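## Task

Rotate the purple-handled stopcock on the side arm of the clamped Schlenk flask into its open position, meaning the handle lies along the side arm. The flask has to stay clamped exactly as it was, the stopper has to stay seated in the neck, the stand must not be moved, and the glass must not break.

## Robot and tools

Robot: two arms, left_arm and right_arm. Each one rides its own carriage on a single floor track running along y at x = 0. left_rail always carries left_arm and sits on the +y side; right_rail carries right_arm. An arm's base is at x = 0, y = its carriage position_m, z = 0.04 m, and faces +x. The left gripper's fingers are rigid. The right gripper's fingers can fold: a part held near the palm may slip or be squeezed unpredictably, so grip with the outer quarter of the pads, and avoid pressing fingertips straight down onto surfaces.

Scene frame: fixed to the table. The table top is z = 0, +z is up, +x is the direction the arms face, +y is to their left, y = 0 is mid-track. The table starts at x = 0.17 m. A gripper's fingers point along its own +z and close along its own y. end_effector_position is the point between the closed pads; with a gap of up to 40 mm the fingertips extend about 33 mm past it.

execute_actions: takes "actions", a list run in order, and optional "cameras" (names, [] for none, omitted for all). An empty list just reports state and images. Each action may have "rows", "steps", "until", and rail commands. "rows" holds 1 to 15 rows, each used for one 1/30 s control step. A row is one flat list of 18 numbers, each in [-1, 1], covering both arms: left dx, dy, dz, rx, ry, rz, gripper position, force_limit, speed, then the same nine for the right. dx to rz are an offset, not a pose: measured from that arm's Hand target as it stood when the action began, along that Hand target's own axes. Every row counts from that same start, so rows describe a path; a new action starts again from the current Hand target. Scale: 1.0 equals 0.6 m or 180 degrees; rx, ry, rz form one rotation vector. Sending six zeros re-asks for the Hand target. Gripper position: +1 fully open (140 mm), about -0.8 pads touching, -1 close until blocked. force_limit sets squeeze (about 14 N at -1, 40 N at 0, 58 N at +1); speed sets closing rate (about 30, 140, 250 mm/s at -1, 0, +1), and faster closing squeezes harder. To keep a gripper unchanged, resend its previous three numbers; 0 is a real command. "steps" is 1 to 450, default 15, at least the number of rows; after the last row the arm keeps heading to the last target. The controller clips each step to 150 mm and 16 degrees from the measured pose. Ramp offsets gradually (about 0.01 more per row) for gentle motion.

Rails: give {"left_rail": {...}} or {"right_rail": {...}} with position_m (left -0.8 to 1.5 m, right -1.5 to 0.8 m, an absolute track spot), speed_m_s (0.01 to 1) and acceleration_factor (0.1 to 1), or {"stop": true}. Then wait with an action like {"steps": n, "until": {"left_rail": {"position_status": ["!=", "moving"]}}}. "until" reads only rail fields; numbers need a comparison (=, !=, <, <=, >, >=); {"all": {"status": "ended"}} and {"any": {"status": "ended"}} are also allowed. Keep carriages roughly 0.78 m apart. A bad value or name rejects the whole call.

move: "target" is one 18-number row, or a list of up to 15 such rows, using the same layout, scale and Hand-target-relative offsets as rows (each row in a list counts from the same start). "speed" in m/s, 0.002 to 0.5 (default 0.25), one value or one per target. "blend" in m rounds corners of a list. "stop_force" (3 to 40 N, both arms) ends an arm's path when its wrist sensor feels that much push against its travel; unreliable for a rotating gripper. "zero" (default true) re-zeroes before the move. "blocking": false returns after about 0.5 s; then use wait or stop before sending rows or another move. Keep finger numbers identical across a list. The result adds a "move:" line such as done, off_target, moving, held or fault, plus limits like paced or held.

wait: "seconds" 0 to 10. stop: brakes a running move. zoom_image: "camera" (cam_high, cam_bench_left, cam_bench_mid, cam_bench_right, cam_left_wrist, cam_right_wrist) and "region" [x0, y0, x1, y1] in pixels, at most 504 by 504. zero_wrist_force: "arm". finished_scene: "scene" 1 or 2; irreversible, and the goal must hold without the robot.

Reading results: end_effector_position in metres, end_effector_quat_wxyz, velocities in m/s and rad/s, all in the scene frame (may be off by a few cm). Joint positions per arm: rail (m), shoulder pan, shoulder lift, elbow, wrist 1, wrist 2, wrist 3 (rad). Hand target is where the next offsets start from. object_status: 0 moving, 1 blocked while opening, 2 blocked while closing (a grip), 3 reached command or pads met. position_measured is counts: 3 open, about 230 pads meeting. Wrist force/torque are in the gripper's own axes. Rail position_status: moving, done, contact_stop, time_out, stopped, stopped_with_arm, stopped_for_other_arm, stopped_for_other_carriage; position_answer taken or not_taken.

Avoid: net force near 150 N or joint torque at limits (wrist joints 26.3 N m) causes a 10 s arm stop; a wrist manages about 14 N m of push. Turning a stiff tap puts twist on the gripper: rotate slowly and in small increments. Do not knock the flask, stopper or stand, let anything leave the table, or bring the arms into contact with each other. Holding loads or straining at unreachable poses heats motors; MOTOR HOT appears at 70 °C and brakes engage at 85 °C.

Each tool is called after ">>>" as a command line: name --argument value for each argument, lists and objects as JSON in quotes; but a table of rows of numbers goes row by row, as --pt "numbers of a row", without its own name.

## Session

>>> execute_actions --actions '[]'

Scene clock: 0.00 s.
left_arm: end_effector_position=(+0.3456, +0.6984, +0.5800) position_measured=3 object_status=3 end_effector_quat_wxyz=(+0.000, +1.000, +0.000, +0.000) | right_arm: end_effector_position=(+0.3456, -1.3351, +0.5800) position_measured=3 object_status=3 end_effector_quat_wxyz=(+0.000, +1.000, +0.000, +0.000)
Joint positions: left_arm=[0.671 -0.316 -1.725 0.971 -0.816 -1.571 2.826] | right_arm=[-1.362 -0.316 -1.725 0.971 -0.816 -1.571 2.826]
Joint velocities: within noise
Joint torques (N m): no reading
Wrist force (N): no reading
Wrist torque (N m): no reading
Wrist force, peak (N): no reading
Hand target: left_arm +0.3456, +0.6984, +0.5800; +0.000, +1.000, +0.000, +0.000 | right_arm +0.3456, -1.3351, +0.5800; +0.000, +1.000, +0.000, +0.000
Tool commands: left_gripper/position=+1.0 left_gripper/force_limit=+1.0 left_gripper/speed=+1.0 right_gripper/position=+1.0 right_gripper/force_limit=+1.0 right_gripper/speed=+1.0
left_rail: position_m=0.671 position_status=done
right_rail: position_m=-1.362 position_status=done
camera_calibration:
cam_left_wrist: T_world_to_cam=[[-0.0265538, -0.998538, -0.0470784, 0.750006], [-0.954746, 0.0113767, 0.297206, 0.165161], [-0.296236, 0.0528398, -0.953652, 0.761451], [0, 0, 0, 1]] pos_world=[0.403171, 0.706795, 0.712382]
cam_right_wrist: T_world_to_cam=[[-0.031272, -0.999466, 0.0094295, -1.31715], [-0.949091, 0.0326518, 0.313305, 0.202106], [-0.313446, 0.000848234, -0.949606, 0.80498], [0, 0, 0, 1]] pos_world=[0.402945, -1.32372, 0.713512]

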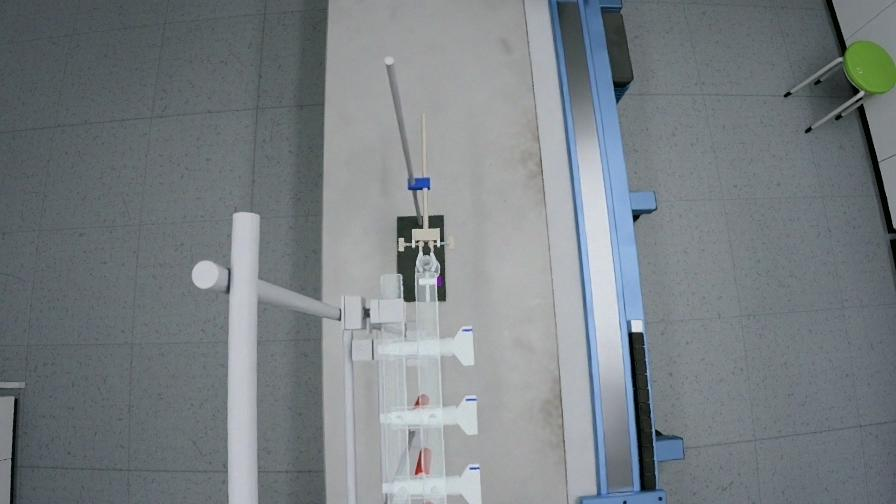

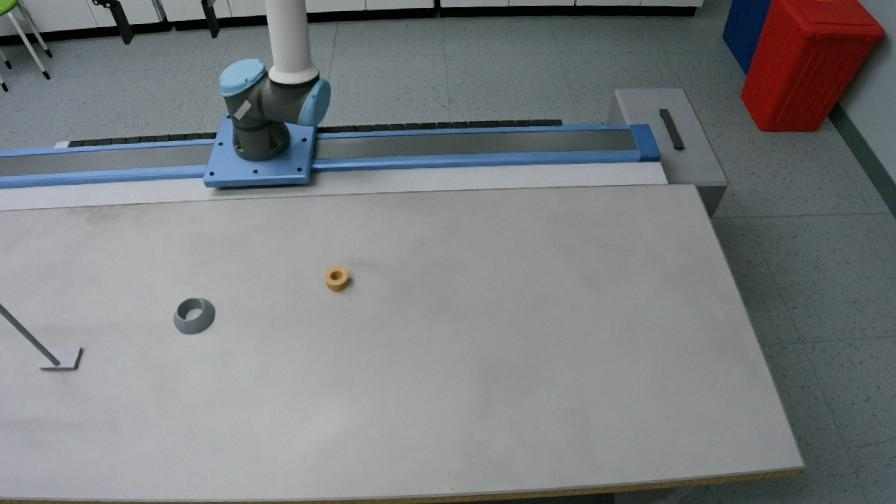

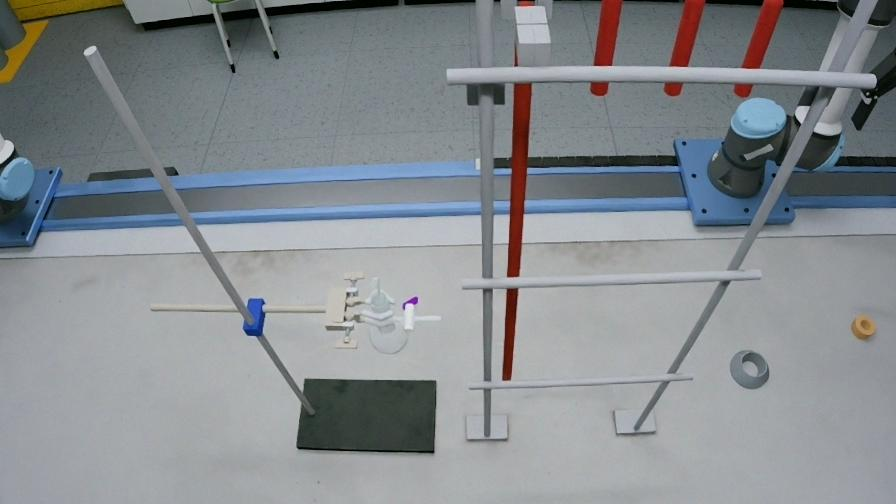

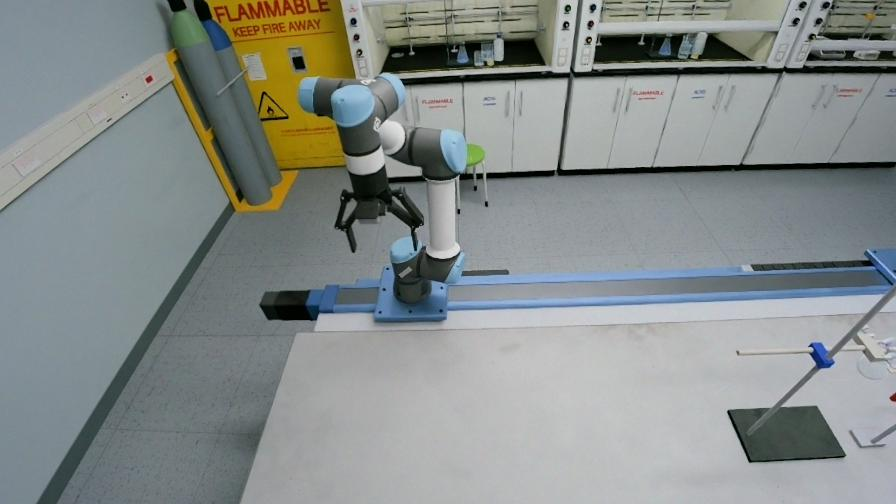

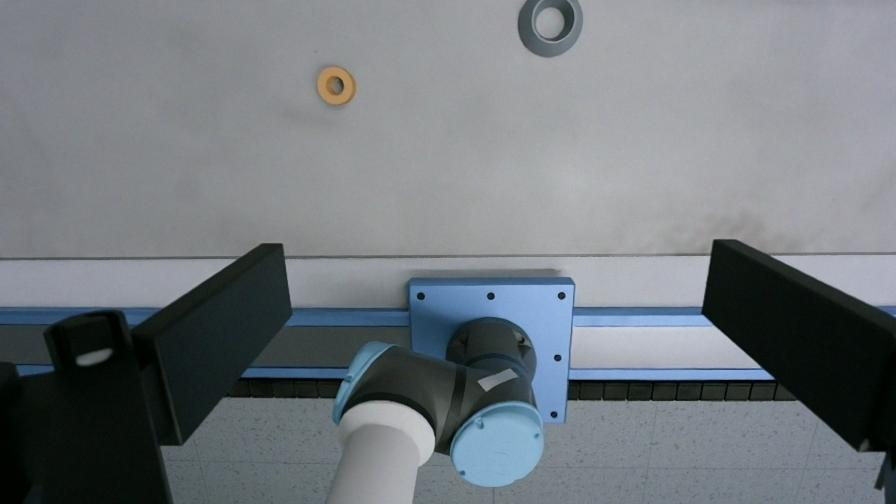

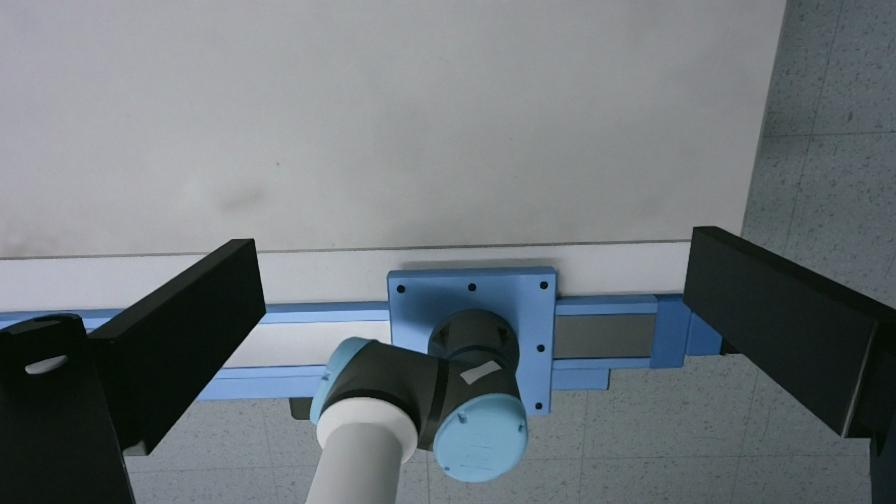

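>>> zoom_image --camera "cam_bench_mid" --region '[310, 260, 460, 370]'

>>> zoom_image --camera "cam_bench_mid" --region '[390, 285, 450, 335]'

>>> zoom_image --camera "cam_high" --region '[395, 220, 475, 310]'

>>> zoom_image --camera "cam_high" --region '[410, 255, 455, 300]'

Scaled by 3.360.

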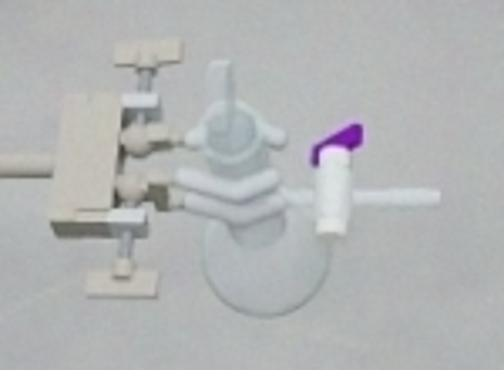

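Scaled by 8.400.

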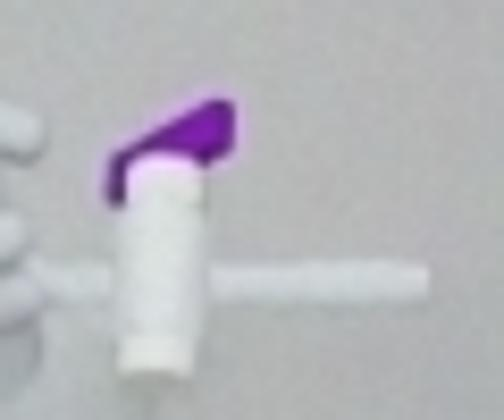

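Scaled by 5.600.

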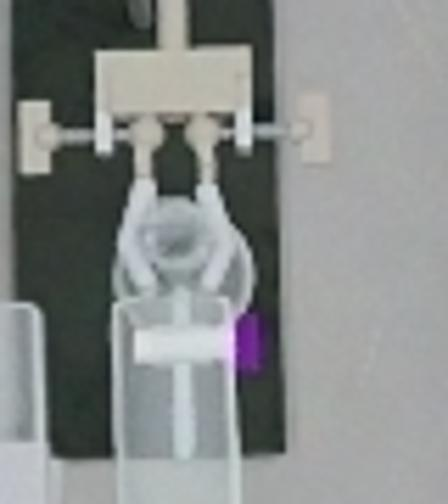

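Scaled by 11.200.

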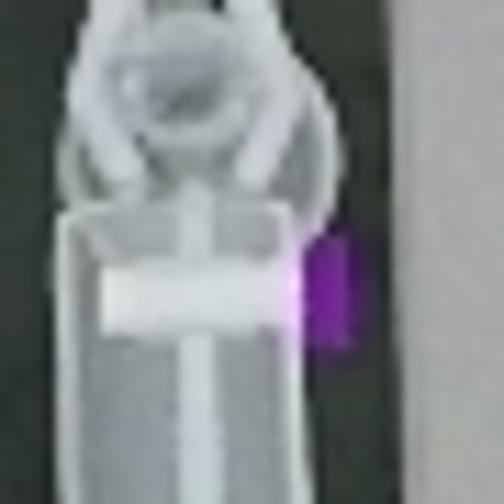

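>>> zoom_image --camera "cam_high" --region '[414, 264, 446, 300]'

>>> zoom_image --camera "cam_bench_mid" --region '[395, 290, 445, 332]'

>>> zoom_image --camera "cam_bench_left" --region '[0, 280, 120, 400]'

Scaled by 14.000.

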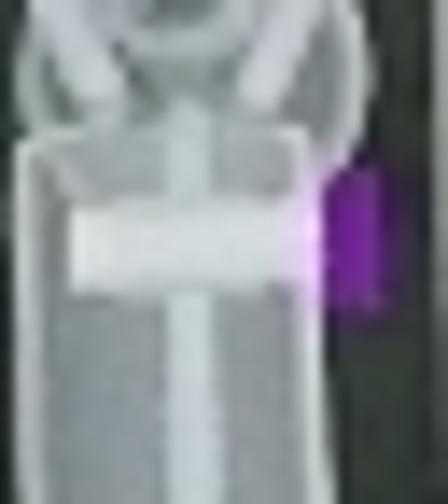

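Scaled by 10.080.

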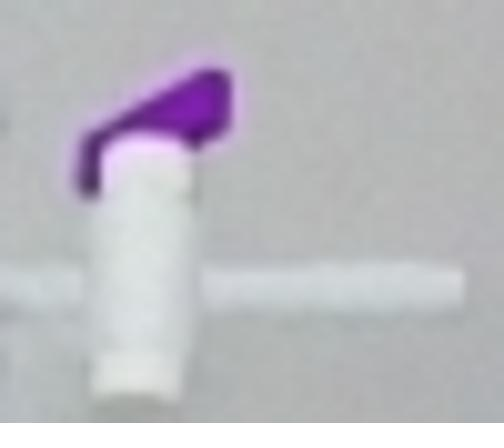

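Scaled by 4.200.

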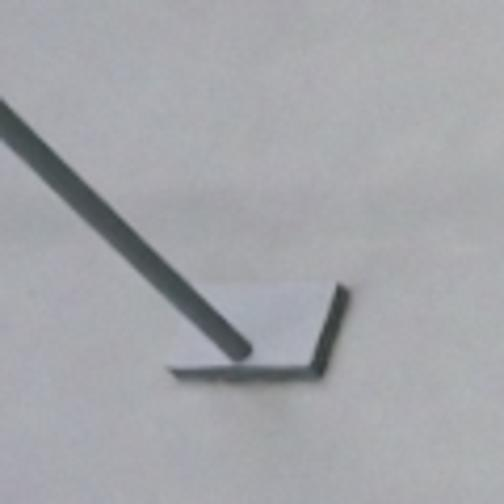

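>>> move --target '[-0.0093, -0.6377, 0.35, -0.2169, 0.4651, -0.2169, -0.515, -1, -0.5, 0, 0, 0, 0, 0, 0, 1, 1, 1]' --speed 0.35 --cameras '[]'

Scene clock: 11.37 s.
left_arm: end_effector_position=(+0.3400, +1.0810, +0.3700) position_measured=194 object_status=3 end_effector_quat_wxyz=(+0.299, +0.641, +0.299, +0.641) | right_arm: end_effector_position=(+0.3456, -1.3351, +0.5800) position_measured=3 object_status=3 end_effector_quat_wxyz=(+0.000, +1.000, +0.000, +0.000)
Joint positions: left_arm=[0.671 1.17 -1.169 2.137 -4.109 -2.741 2.27] | right_arm=[-1.362 -0.316 -1.725 0.971 -0.816 -1.571 2.826]
Joint velocities: within noise
Joint torques (N m): left_arm=[-14.79 -23.4 -24.73 -3.14 1.57 -1.71] | right_arm=[0.94 -13.2 -16.24 -3.76 0.24 0.21]
Wrist force (N): left_arm=[3.7 -0.5 3.8] | right_arm=[0.0 -0.1 -0.2]
Wrist torque (N m): left_arm=[-0.90 -0.12 -0.11] | right_arm=[-0.02 -0.01 0.00]
Wrist force, peak (N): left_arm=[4.0 -0.6 4.1] | right_arm=[0.1 -0.1 -0.7]
Hand target: left_arm +0.3400, +1.0810, +0.3700; +0.299, +0.641, +0.299, +0.641 | right_arm +0.3456, -1.3351, +0.5800; +0.000, +1.000, +0.000, +0.000
Off the commanded pose: left_arm 0.000 m, 0 deg | right_arm 0.000 m, 0 deg.
left_rail: position_m=0.671 position_status=done
right_rail: position_m=-1.362 position_status=done
move: done
No camera images: "cameras" was empty.

>>> execute_actions --actions '[{"left_rail": {"position_m": -0.515, "speed_m_s": 0.65, "acceleration_factor": 0.5}, "right_rail": {"position_m": -1.45, "speed_m_s": 0.3, "acceleration_factor": 0.5}, "steps": 180, "until": {"all": {"status": "ended"}}}]' --cameras '["cam_left_wrist", "cam_high", "cam_bench_mid"]'

>>> zoom_image --camera "cam_left_wrist" --region '[380, 100, 600, 320]'

>>> zoom_image --camera "cam_high" --region '[414, 240, 514, 320]'

>>> zoom_image --camera "cam_bench_mid" --region '[380, 210, 480, 340]'

Scene clock: 14.87 s.
left_arm: end_effector_position=(+0.3400, -0.1051, +0.3700) position_measured=194 object_status=3 end_effector_quat_wxyz=(+0.299, +0.641, +0.299, +0.641) end_effector_velocity=(+0.000, -0.001, +0.000) end_effector_angular_velocity=(+0.001, +0.000, +0.001) | right_arm: end_effector_position=(+0.3456, -1.4228, +0.5800) position_measured=3 object_status=3 end_effector_quat_wxyz=(+0.000, +1.000, +0.000, +0.000)
Joint positions: left_arm=[-0.515 1.17 -1.168 2.137 -4.11 -2.741 2.269] | right_arm=[-1.45 -0.316 -1.725 0.971 -0.816 -1.571 2.826]
Joint velocities: left_arm=[-0.001 0 0.001 0.001 -0.002 0 0] | right_arm=[within noise]
Joint torques (N m): left_arm=[-9.99 -26.45 -11.1 -0.27 -0.04 -1.71] | right_arm=[0.98 -12.16 -14.71 -3.61 0.08 0.3]
Wrist force (N): left_arm=[3.9 -0.5 3.9] | right_arm=[0.2 -0.1 -0.3]
Wrist torque (N m): left_arm=[-0.89 -0.14 -0.11] | right_arm=[-0.02 -0.04 0.00]
Wrist force, peak (N): left_arm=[5.4 -2.0 3.9] | right_arm=[0.0 -1.8 -0.5]
Hand target: left_arm +0.3400, -0.1051, +0.3700; +0.299, +0.641, +0.299, +0.641 | right_arm +0.3456, -1.4228, +0.5800; +0.000, +1.000, +0.000, +0.000
Tool commands: left_gripper/position=-0.515 left_gripper/force_limit=-1.0 left_gripper/speed=-0.5 right_gripper/position=+1.0 right_gripper/force_limit=+1.0 right_gripper/speed=+1.0
Off the commanded pose: left_arm 0.000 m, 0 deg | right_arm 0.000 m, 0 deg.
left_rail: position_m=-0.515 speed_m_s=0.65 position_status=done
right_rail: position_m=-1.450 speed_m_s=0.30 position_status=done
camera_calibration:
cam_left_wrist: T_world_to_cam=[[0.0470855, -0.662177, 0.747867, -0.346136], [-0.297276, -0.724062, -0.622383, 0.270804], [0.95363, -0.193018, -0.230942, -0.116246], [0, 0, 0, 1]] pos_world=[0.207657, -0.0555621, 0.400561]
Images, in order (width x height): cam_high 896x504, cam_bench_mid 896x504, cam_left_wrist 896x504.

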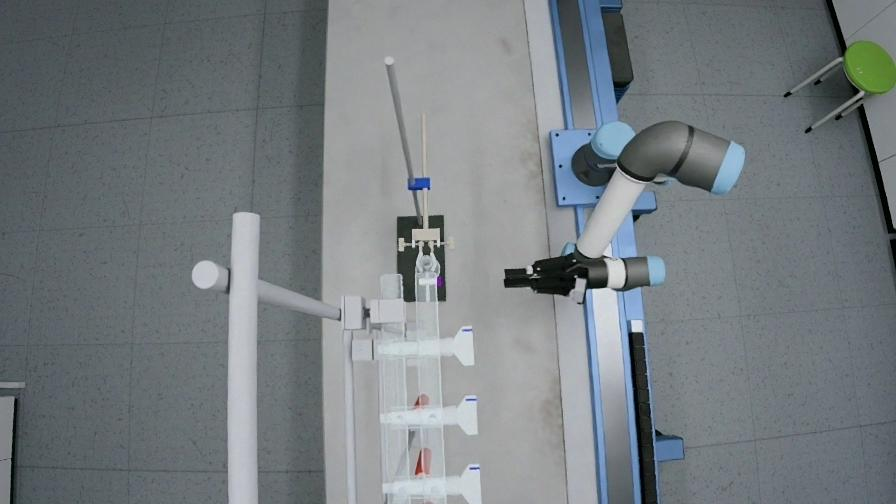

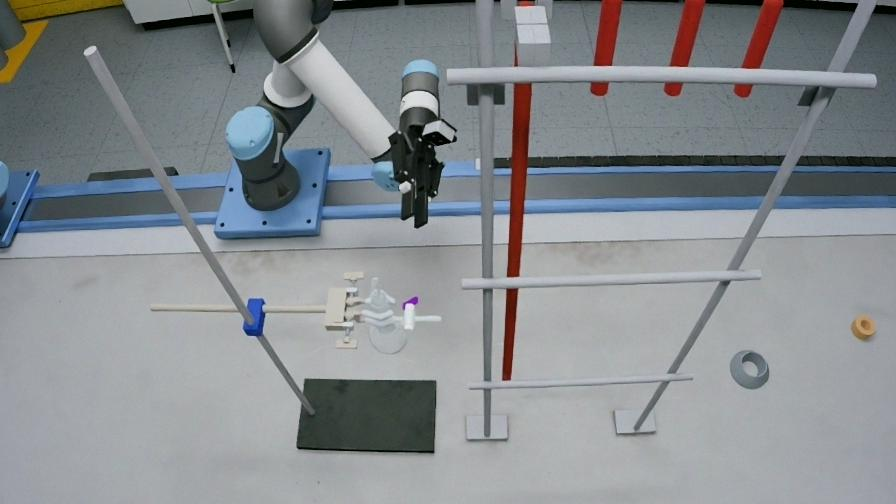

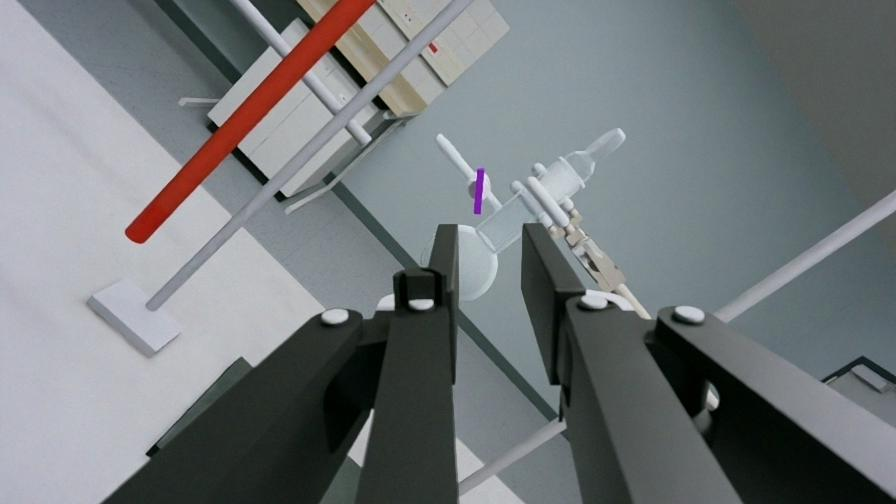

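Scaled by 2.291.

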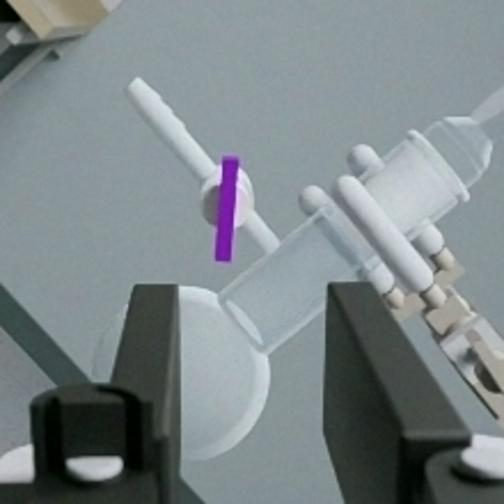

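Scaled by 5.040.

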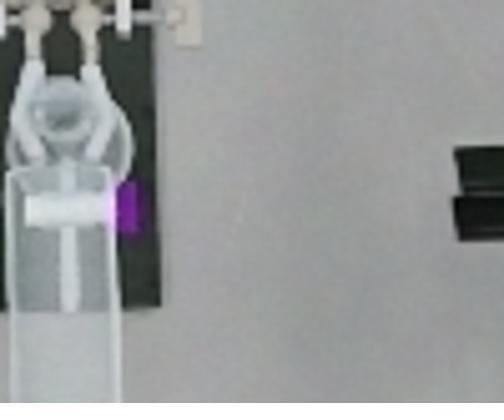

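Scaled by 3.877.

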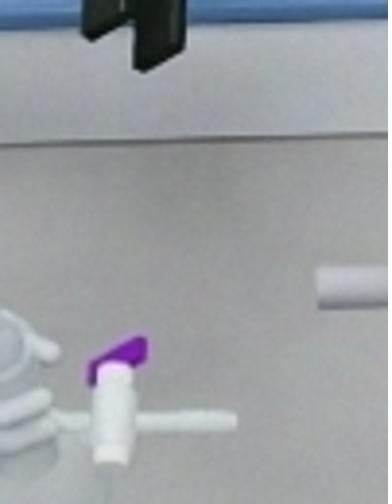

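>>> move --target '[-0.0055, -0.0012, 0.2167, 0, 0, 0.0278, -0.515, -1, -0.5, 0, 0, 0, 0, 0, 0, 1, 1, 1]' --speed 0.15 --cameras '["cam_left_wrist", "cam_high", "cam_bench_mid"]'

>>> zoom_image --camera "cam_left_wrist" --region '[430, 170, 550, 310]'

>>> zoom_image --camera "cam_bench_mid" --region '[385, 270, 445, 330]'

>>> zoom_image --camera "cam_high" --region '[425, 262, 475, 302]'

Scene clock: 20.20 s.
left_arm: end_effector_position=(+0.4699, -0.1072, +0.3673) position_measured=194 object_status=3 end_effector_quat_wxyz=(+0.271, +0.653, +0.271, +0.653) | right_arm: end_effector_position=(+0.3456, -1.4228, +0.5800) position_measured=3 object_status=3 end_effector_quat_wxyz=(+0.000, +1.000, +0.000, +0.000)
Joint positions: left_arm=[-0.515 0.89 -1.118 2.059 -4.083 -2.461 2.356] | right_arm=[-1.45 -0.316 -1.725 0.971 -0.816 -1.571 2.826]
Joint velocities: within noise
Joint torques (N m): left_arm=[-15.56 -25.94 -26.48 0.28 1.2 2.27] | right_arm=[0.84 -13.89 -15.61 -3.74 0.21 0.25]
Wrist force (N): left_arm=[3.9 -0.8 4.1] | right_arm=[0.0 0.0 -0.5]
Wrist torque (N m): left_arm=[-0.94 -0.12 -0.06] | right_arm=[0.02 0.00 0.00]
Wrist force, peak (N): left_arm=[3.9 -0.9 5.2] | right_arm=[0.0 0.0 -0.7]
Hand target: left_arm +0.4700, -0.1072, +0.3673; +0.271, +0.653, +0.271, +0.653 | right_arm +0.3456, -1.4228, +0.5800; +0.000, +1.000, +0.000, +0.000
Off the commanded pose: left_arm 0.000 m, 0 deg | right_arm 0.000 m, 0 deg.
left_rail: position_m=-0.515 speed_m_s=0.65 position_status=done
right_rail: position_m=-1.450 speed_m_s=0.30 position_status=done
move: done
camera_calibration:
cam_left_wrist: T_world_to_cam=[[0.0470935, -0.724819, 0.687328, -0.336136], [-0.297269, -0.667084, -0.683103, 0.334614], [0.953632, -0.172152, -0.246882, -0.233051], [0, 0, 0, 1]] pos_world=[0.337545, -0.0605421, 0.402076]
Images, in order (width x height): cam_high 896x504, cam_bench_mid 896x504, cam_left_wrist 896x504.

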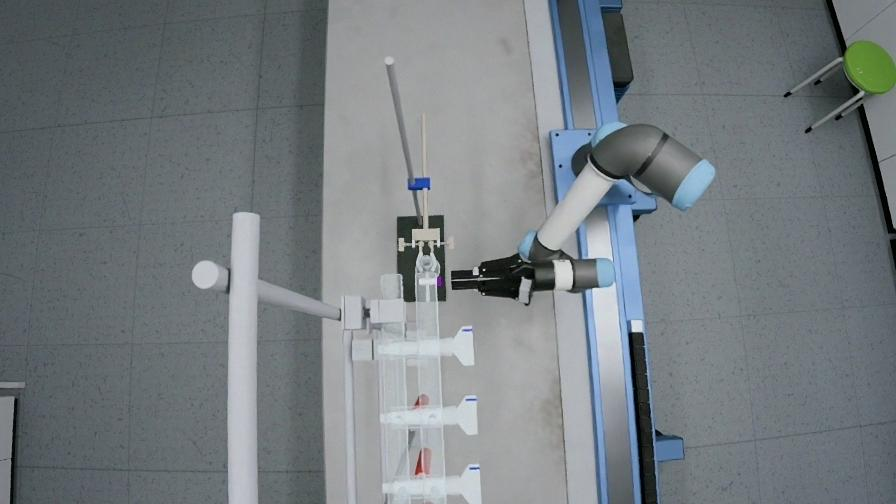

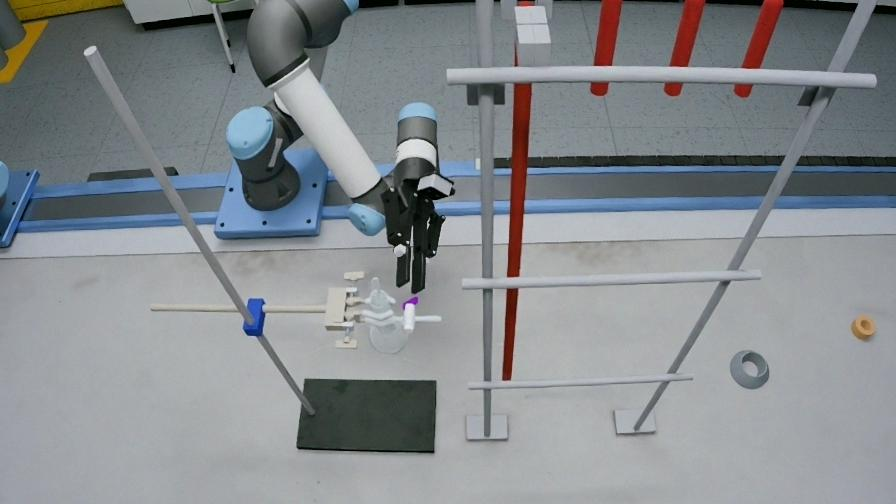

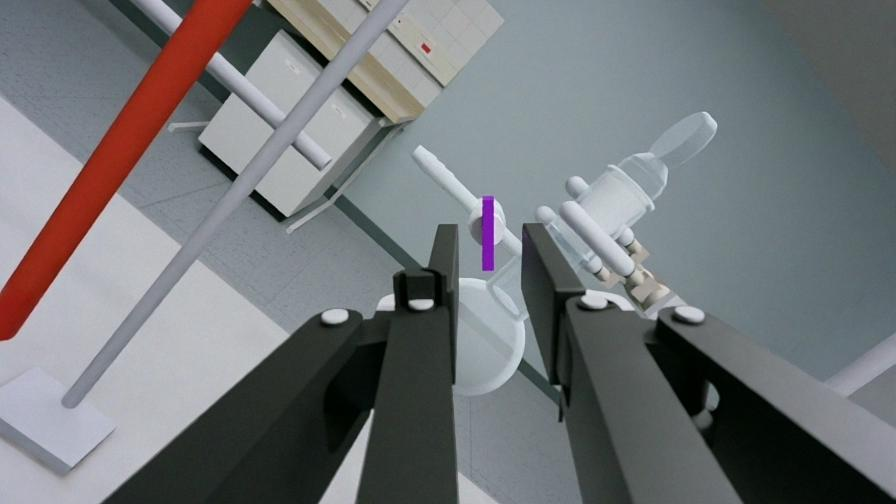

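Scaled by 3.600.

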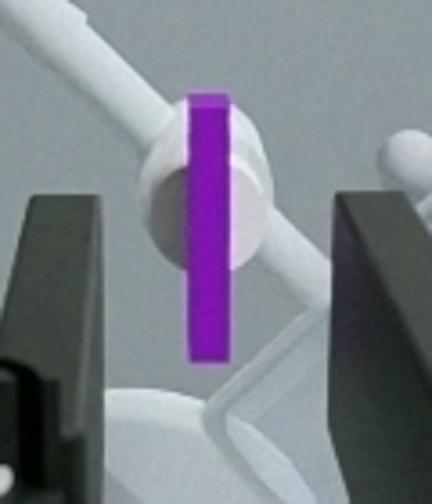

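Scaled by 8.400.

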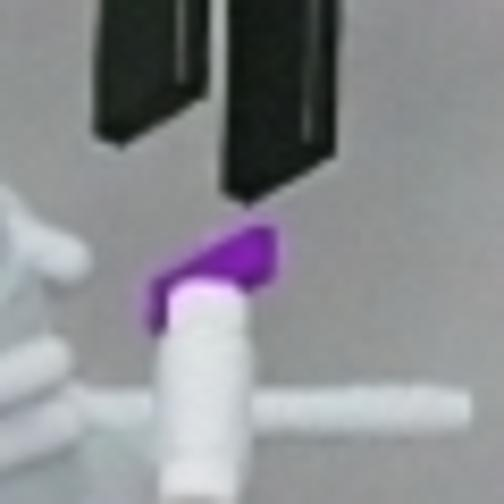

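Scaled by 10.080.

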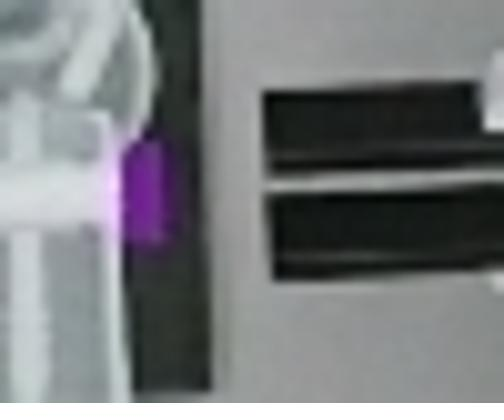

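>>> execute_actions --actions '[]' --cameras '["cam_left_wrist"]'

>>> zero_wrist_force --arm "left_arm"

Scene clock: 22.80 s.
left_arm: end_effector_position=(+0.4700, -0.1072, +0.3673) position_measured=194 object_status=3 end_effector_quat_wxyz=(+0.271, +0.653, +0.271, +0.653) | right_arm: end_effector_position=(+0.3456, -1.4228, +0.5800) position_measured=3 object_status=3 end_effector_quat_wxyz=(+0.000, +1.000, +0.000, +0.000)
Joint positions: left_arm=[-0.515 0.89 -1.118 2.059 -4.083 -2.461 2.356] | right_arm=[-1.45 -0.316 -1.725 0.971 -0.816 -1.571 2.826]
Joint velocities: within noise
Joint torques (N m): left_arm=[-13.81 -26.73 -19.93 -0.05 1.38 2.07] | right_arm=[1.97 -13.04 -15.17 -3.66 0.09 0.19]
Wrist force (N): left_arm=[4.1 -0.9 4.2] | right_arm=[0.1 0.0 -0.2]
Wrist torque (N m): left_arm=[-0.97 -0.16 -0.05] | right_arm=[0.00 -0.04 0.01]
Wrist force, peak (N): left_arm=[4.3 -1.0 4.1] | right_arm=[0.2 -0.1 -0.5]
Hand target: left_arm +0.4700, -0.1072, +0.3673; +0.271, +0.653, +0.271, +0.653 | right_arm +0.3456, -1.4228, +0.5800; +0.000, +1.000, +0.000, +0.000
Tool commands: left_gripper/position=-0.515 left_gripper/force_limit=-1.0 left_gripper/speed=-0.5 right_gripper/position=+1.0 right_gripper/force_limit=+1.0 right_gripper/speed=+1.0
Off the commanded pose: left_arm 0.000 m, 0 deg | right_arm 0.000 m, 0 deg.
left_rail: position_m=-0.515 speed_m_s=0.65 position_status=done
right_rail: position_m=-1.450 speed_m_s=0.30 position_status=done
camera_calibration:
cam_left_wrist: T_world_to_cam=[[0.0471003, -0.724868, 0.687275, -0.336122], [-0.297267, -0.667037, -0.68315, 0.334684], [0.953632, -0.172128, -0.246897, -0.233163], [0, 0, 0, 1]] pos_world=[0.337674, -0.0605312, 0.40208]
Images, in order (width x height): cam_left_wrist 896x504.

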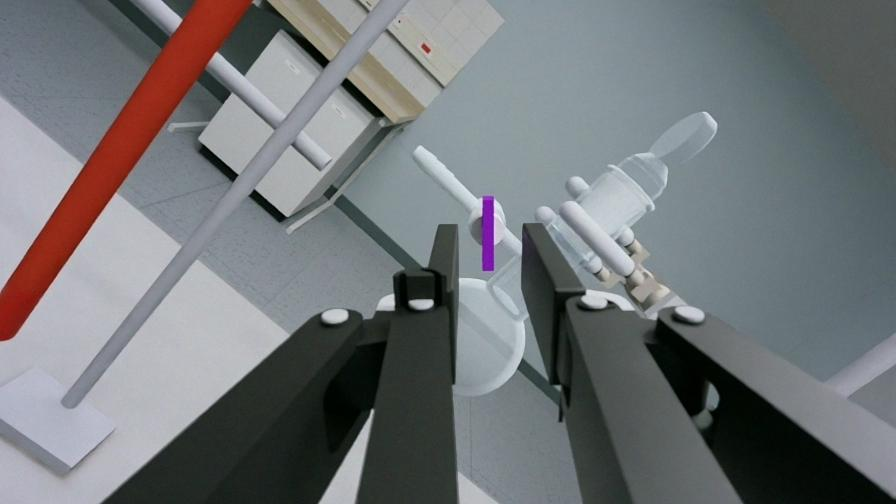

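Wrist force sensor zeroed.

>>> execute_actions --actions '[]' --cameras '["cam_high", "cam_bench_mid", "cam_bench_left", "cam_left_wrist"]'

>>> zoom_image --camera "cam_high" --region '[380, 200, 560, 300]'

>>> zoom_image --camera "cam_bench_mid" --region '[340, 180, 600, 330]'

>>> zoom_image --camera "cam_left_wrist" --region '[380, 90, 740, 300]'

Scene clock: 24.70 s.
left_arm: end_effector_position=(+0.4700, -0.1072, +0.3673) position_measured=194 object_status=3 end_effector_quat_wxyz=(+0.271, +0.653, +0.271, +0.653) | right_arm: end_effector_position=(+0.3456, -1.4228, +0.5800) position_measured=3 object_status=3 end_effector_quat_wxyz=(+0.000, +1.000, +0.000, +0.000)
Joint positions: left_arm=[-0.515 0.89 -1.118 2.059 -4.083 -2.461 2.356] | right_arm=[-1.45 -0.316 -1.725 0.971 -0.816 -1.571 2.826]
Joint velocities: within noise
Joint torques (N m): left_arm=[-14.17 -27.14 -16.24 -0.31 1.25 2.03] | right_arm=[1.51 -12.73 -16.25 -3.53 0.19 0.24]
Wrist force (N, zeroed by zero_wrist_force on left_arm): left_arm=[-0.3 0.2 0.0] | right_arm=[0.0 -0.2 -0.1]
Wrist torque (N m, zeroed by zero_wrist_force on left_arm): left_arm=[0.03 0.06 0.00] | right_arm=[-0.04 -0.02 0.01]
Wrist force, peak (N, zeroed by zero_wrist_force on left_arm): left_arm=[-0.4 0.0 -0.3] | right_arm=[0.3 -0.4 -0.4]
Hand target: left_arm +0.4700, -0.1072, +0.3673; +0.271, +0.653, +0.271, +0.653 | right_arm +0.3456, -1.4228, +0.5800; +0.000, +1.000, +0.000, +0.000
Tool commands: left_gripper/position=-0.515 left_gripper/force_limit=-1.0 left_gripper/speed=-0.5 right_gripper/position=+1.0 right_gripper/force_limit=+1.0 right_gripper/speed=+1.0
Off the commanded pose: left_arm 0.000 m, 0 deg | right_arm 0.000 m, 0 deg.
left_rail: position_m=-0.515 speed_m_s=0.65 position_status=done
right_rail: position_m=-1.450 speed_m_s=0.30 position_status=done
camera_calibration:
cam_left_wrist: T_world_to_cam=[[0.0471003, -0.724869, 0.687275, -0.336122], [-0.297267, -0.667036, -0.68315, 0.334684], [0.953632, -0.172128, -0.246897, -0.233163], [0, 0, 0, 1]] pos_world=[0.337674, -0.0605312, 0.40208]
Images, in order (width x height): cam_high 896x504, cam_bench_left 896x504, cam_bench_mid 896x504, cam_left_wrist 896x504.

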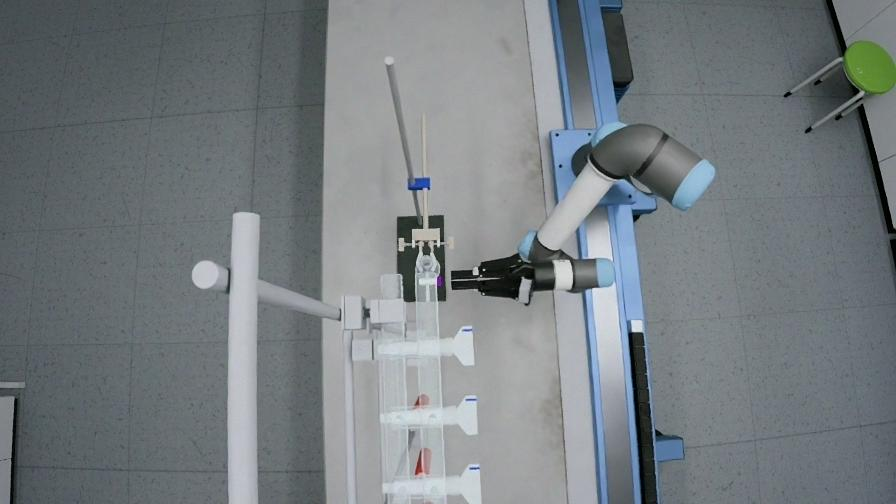

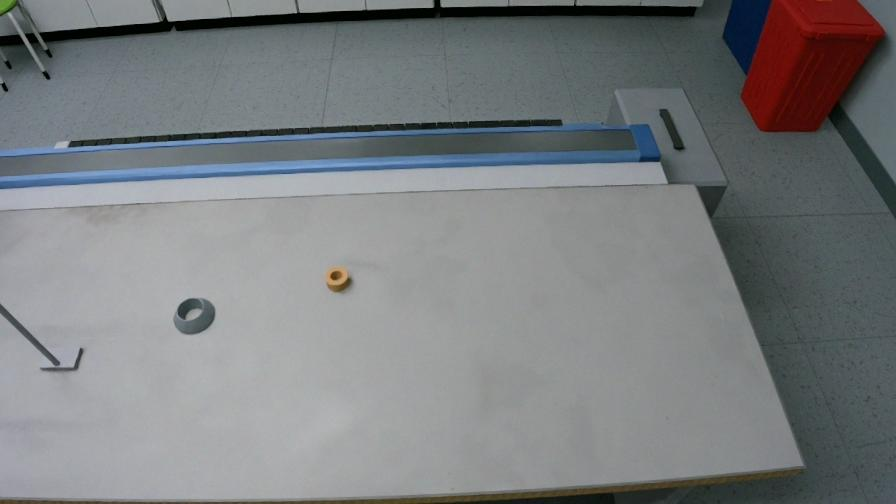

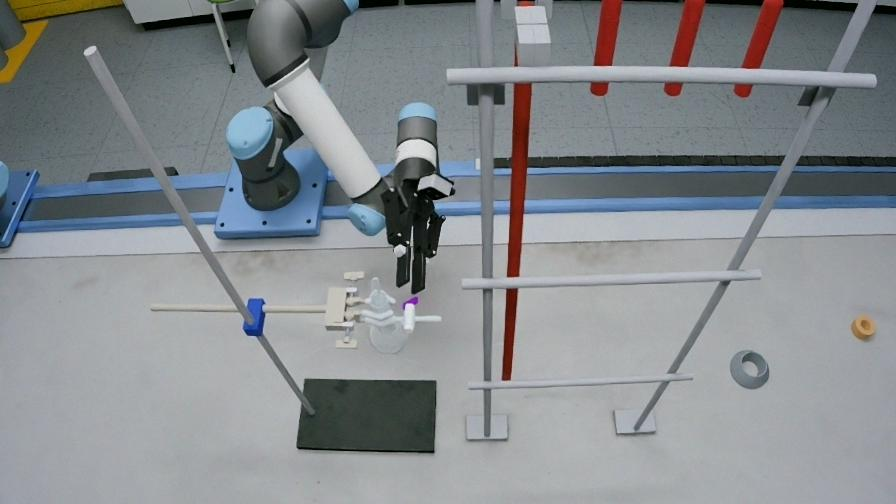

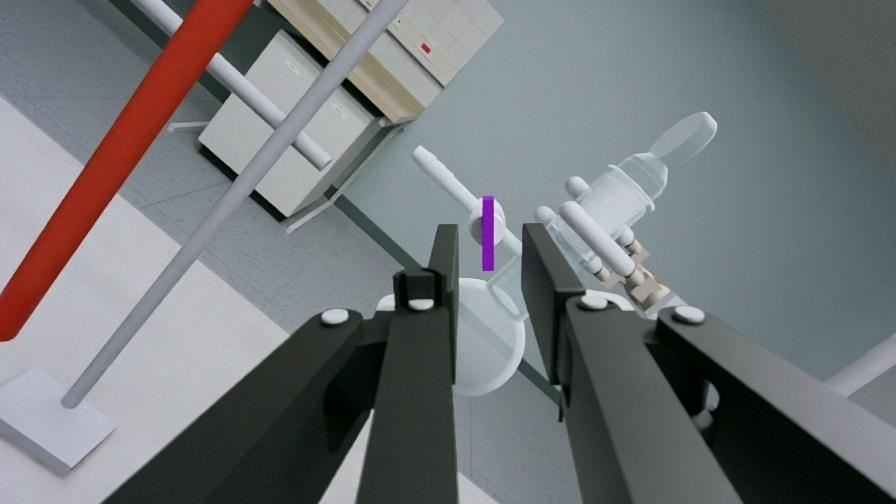

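Scaled by 2.800.

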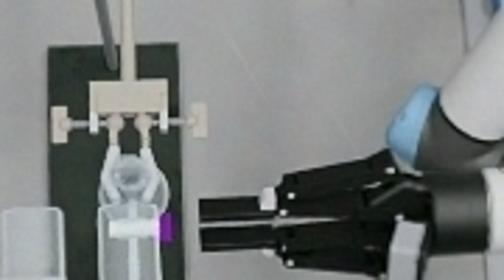

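Scaled by 1.938.

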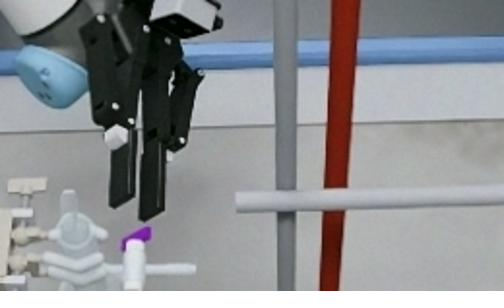

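Scaled by 1.400.

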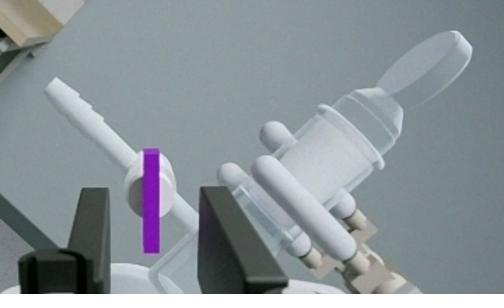

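>>> move --target '[0, 0, 0.0333, 0, 0, 0, -0.515, -1, -0.5, 0, 0, 0, 0, 0, 0, 1, 1, 1]' --speed 0.04 --stop_force 4 --cameras '["cam_high", "cam_bench_mid", "cam_left_wrist"]'

>>> zoom_image --camera "cam_left_wrist" --region '[430, 150, 570, 290]'

>>> zoom_image --camera "cam_high" --region '[410, 255, 490, 305]'

>>> zoom_image --camera "cam_bench_mid" --region '[360, 240, 460, 350]'

Scene clock: 38.03 s.
left_arm: end_effector_position=(+0.4900, -0.1072, +0.3673) position_measured=194 object_status=3 end_effector_quat_wxyz=(+0.271, +0.653, +0.271, +0.653) | right_arm: end_effector_position=(+0.3456, -1.4228, +0.5800) position_measured=3 object_status=3 end_effector_quat_wxyz=(+0.000, +1.000, +0.000, +0.000)
Joint positions: left_arm=[-0.515 0.853 -1.105 2.036 -4.073 -2.424 2.356] | right_arm=[-1.45 -0.316 -1.725 0.971 -0.816 -1.571 2.826]
Joint velocities: within noise
Joint torques (N m): left_arm=[-14.37 -27.54 -25.09 0.05 1.52 1.38] | right_arm=[1.96 -14.15 -16.12 -3.73 0.22 0.27]
Wrist force (N, zeroed by zero_wrist_force on left_arm): left_arm=[-0.3 0.0 -0.2] | right_arm=[0.1 0.1 -0.1]
Wrist torque (N m, zeroed by zero_wrist_force on left_arm): left_arm=[0.00 0.05 0.00] | right_arm=[0.03 -0.03 0.01]
Wrist force, peak (N, zeroed by zero_wrist_force on left_arm): left_arm=[-0.6 0.0 -0.6] | right_arm=[-0.1 0.2 -0.6]
Hand target: left_arm +0.4900, -0.1072, +0.3673; +0.271, +0.653, +0.271, +0.653 | right_arm +0.3456, -1.4228, +0.5800; +0.000, +1.000, +0.000, +0.000
Off the commanded pose: left_arm 0.000 m, 0 deg | right_arm 0.000 m, 0 deg.
left_rail: position_m=-0.515 speed_m_s=0.65 position_status=done
right_rail: position_m=-1.450 speed_m_s=0.30 position_status=done
move: done
camera_calibration:
cam_left_wrist: T_world_to_cam=[[0.047102, -0.724871, 0.687272, -0.337062], [-0.297267, -0.667034, -0.683153, 0.340624], [0.953632, -0.172125, -0.246899, -0.252216], [0, 0, 0, 1]] pos_world=[0.357654, -0.0605319, 0.402079]
Images, in order (width x height): cam_high 896x504, cam_bench_mid 896x504, cam_left_wrist 896x504.

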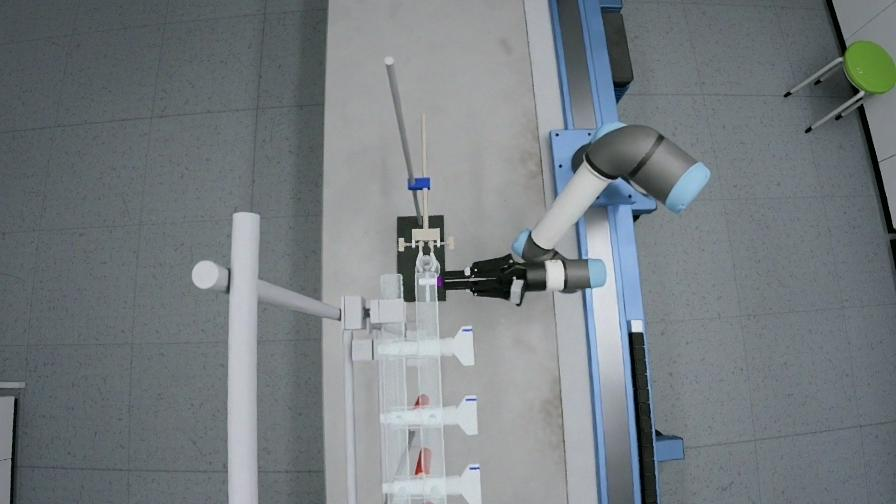

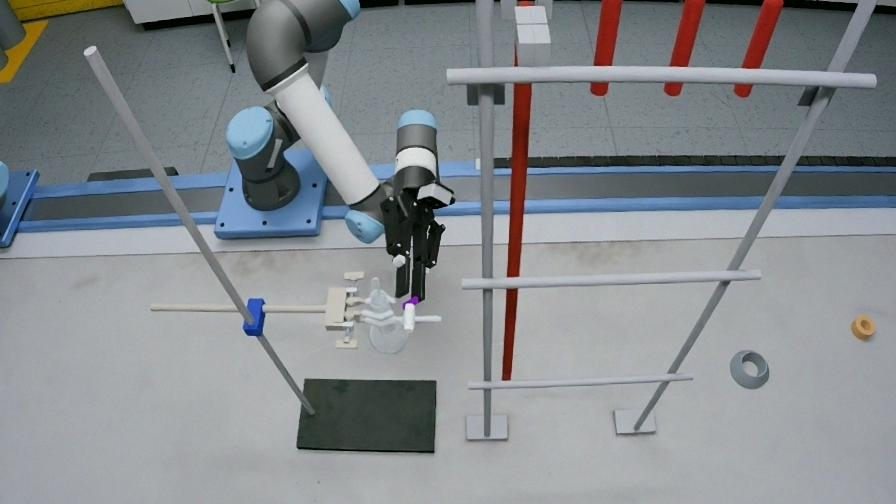

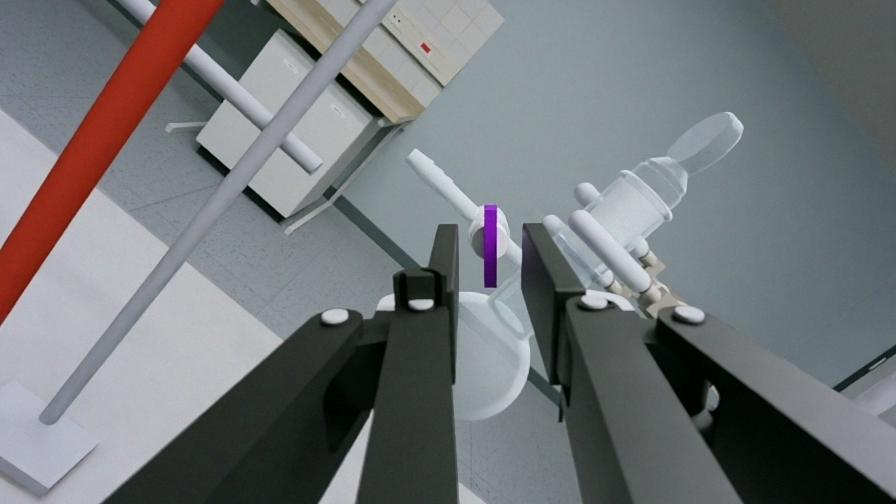

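Scaled by 3.600.

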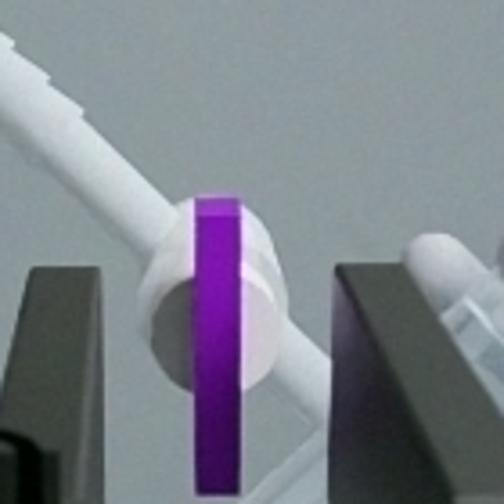

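Scaled by 6.300.

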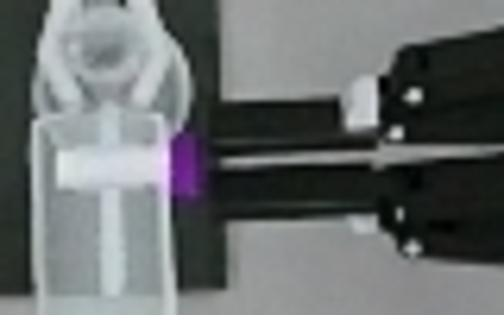

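Scaled by 4.582.

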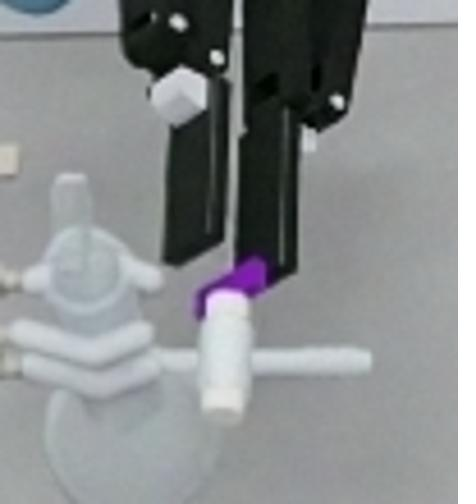

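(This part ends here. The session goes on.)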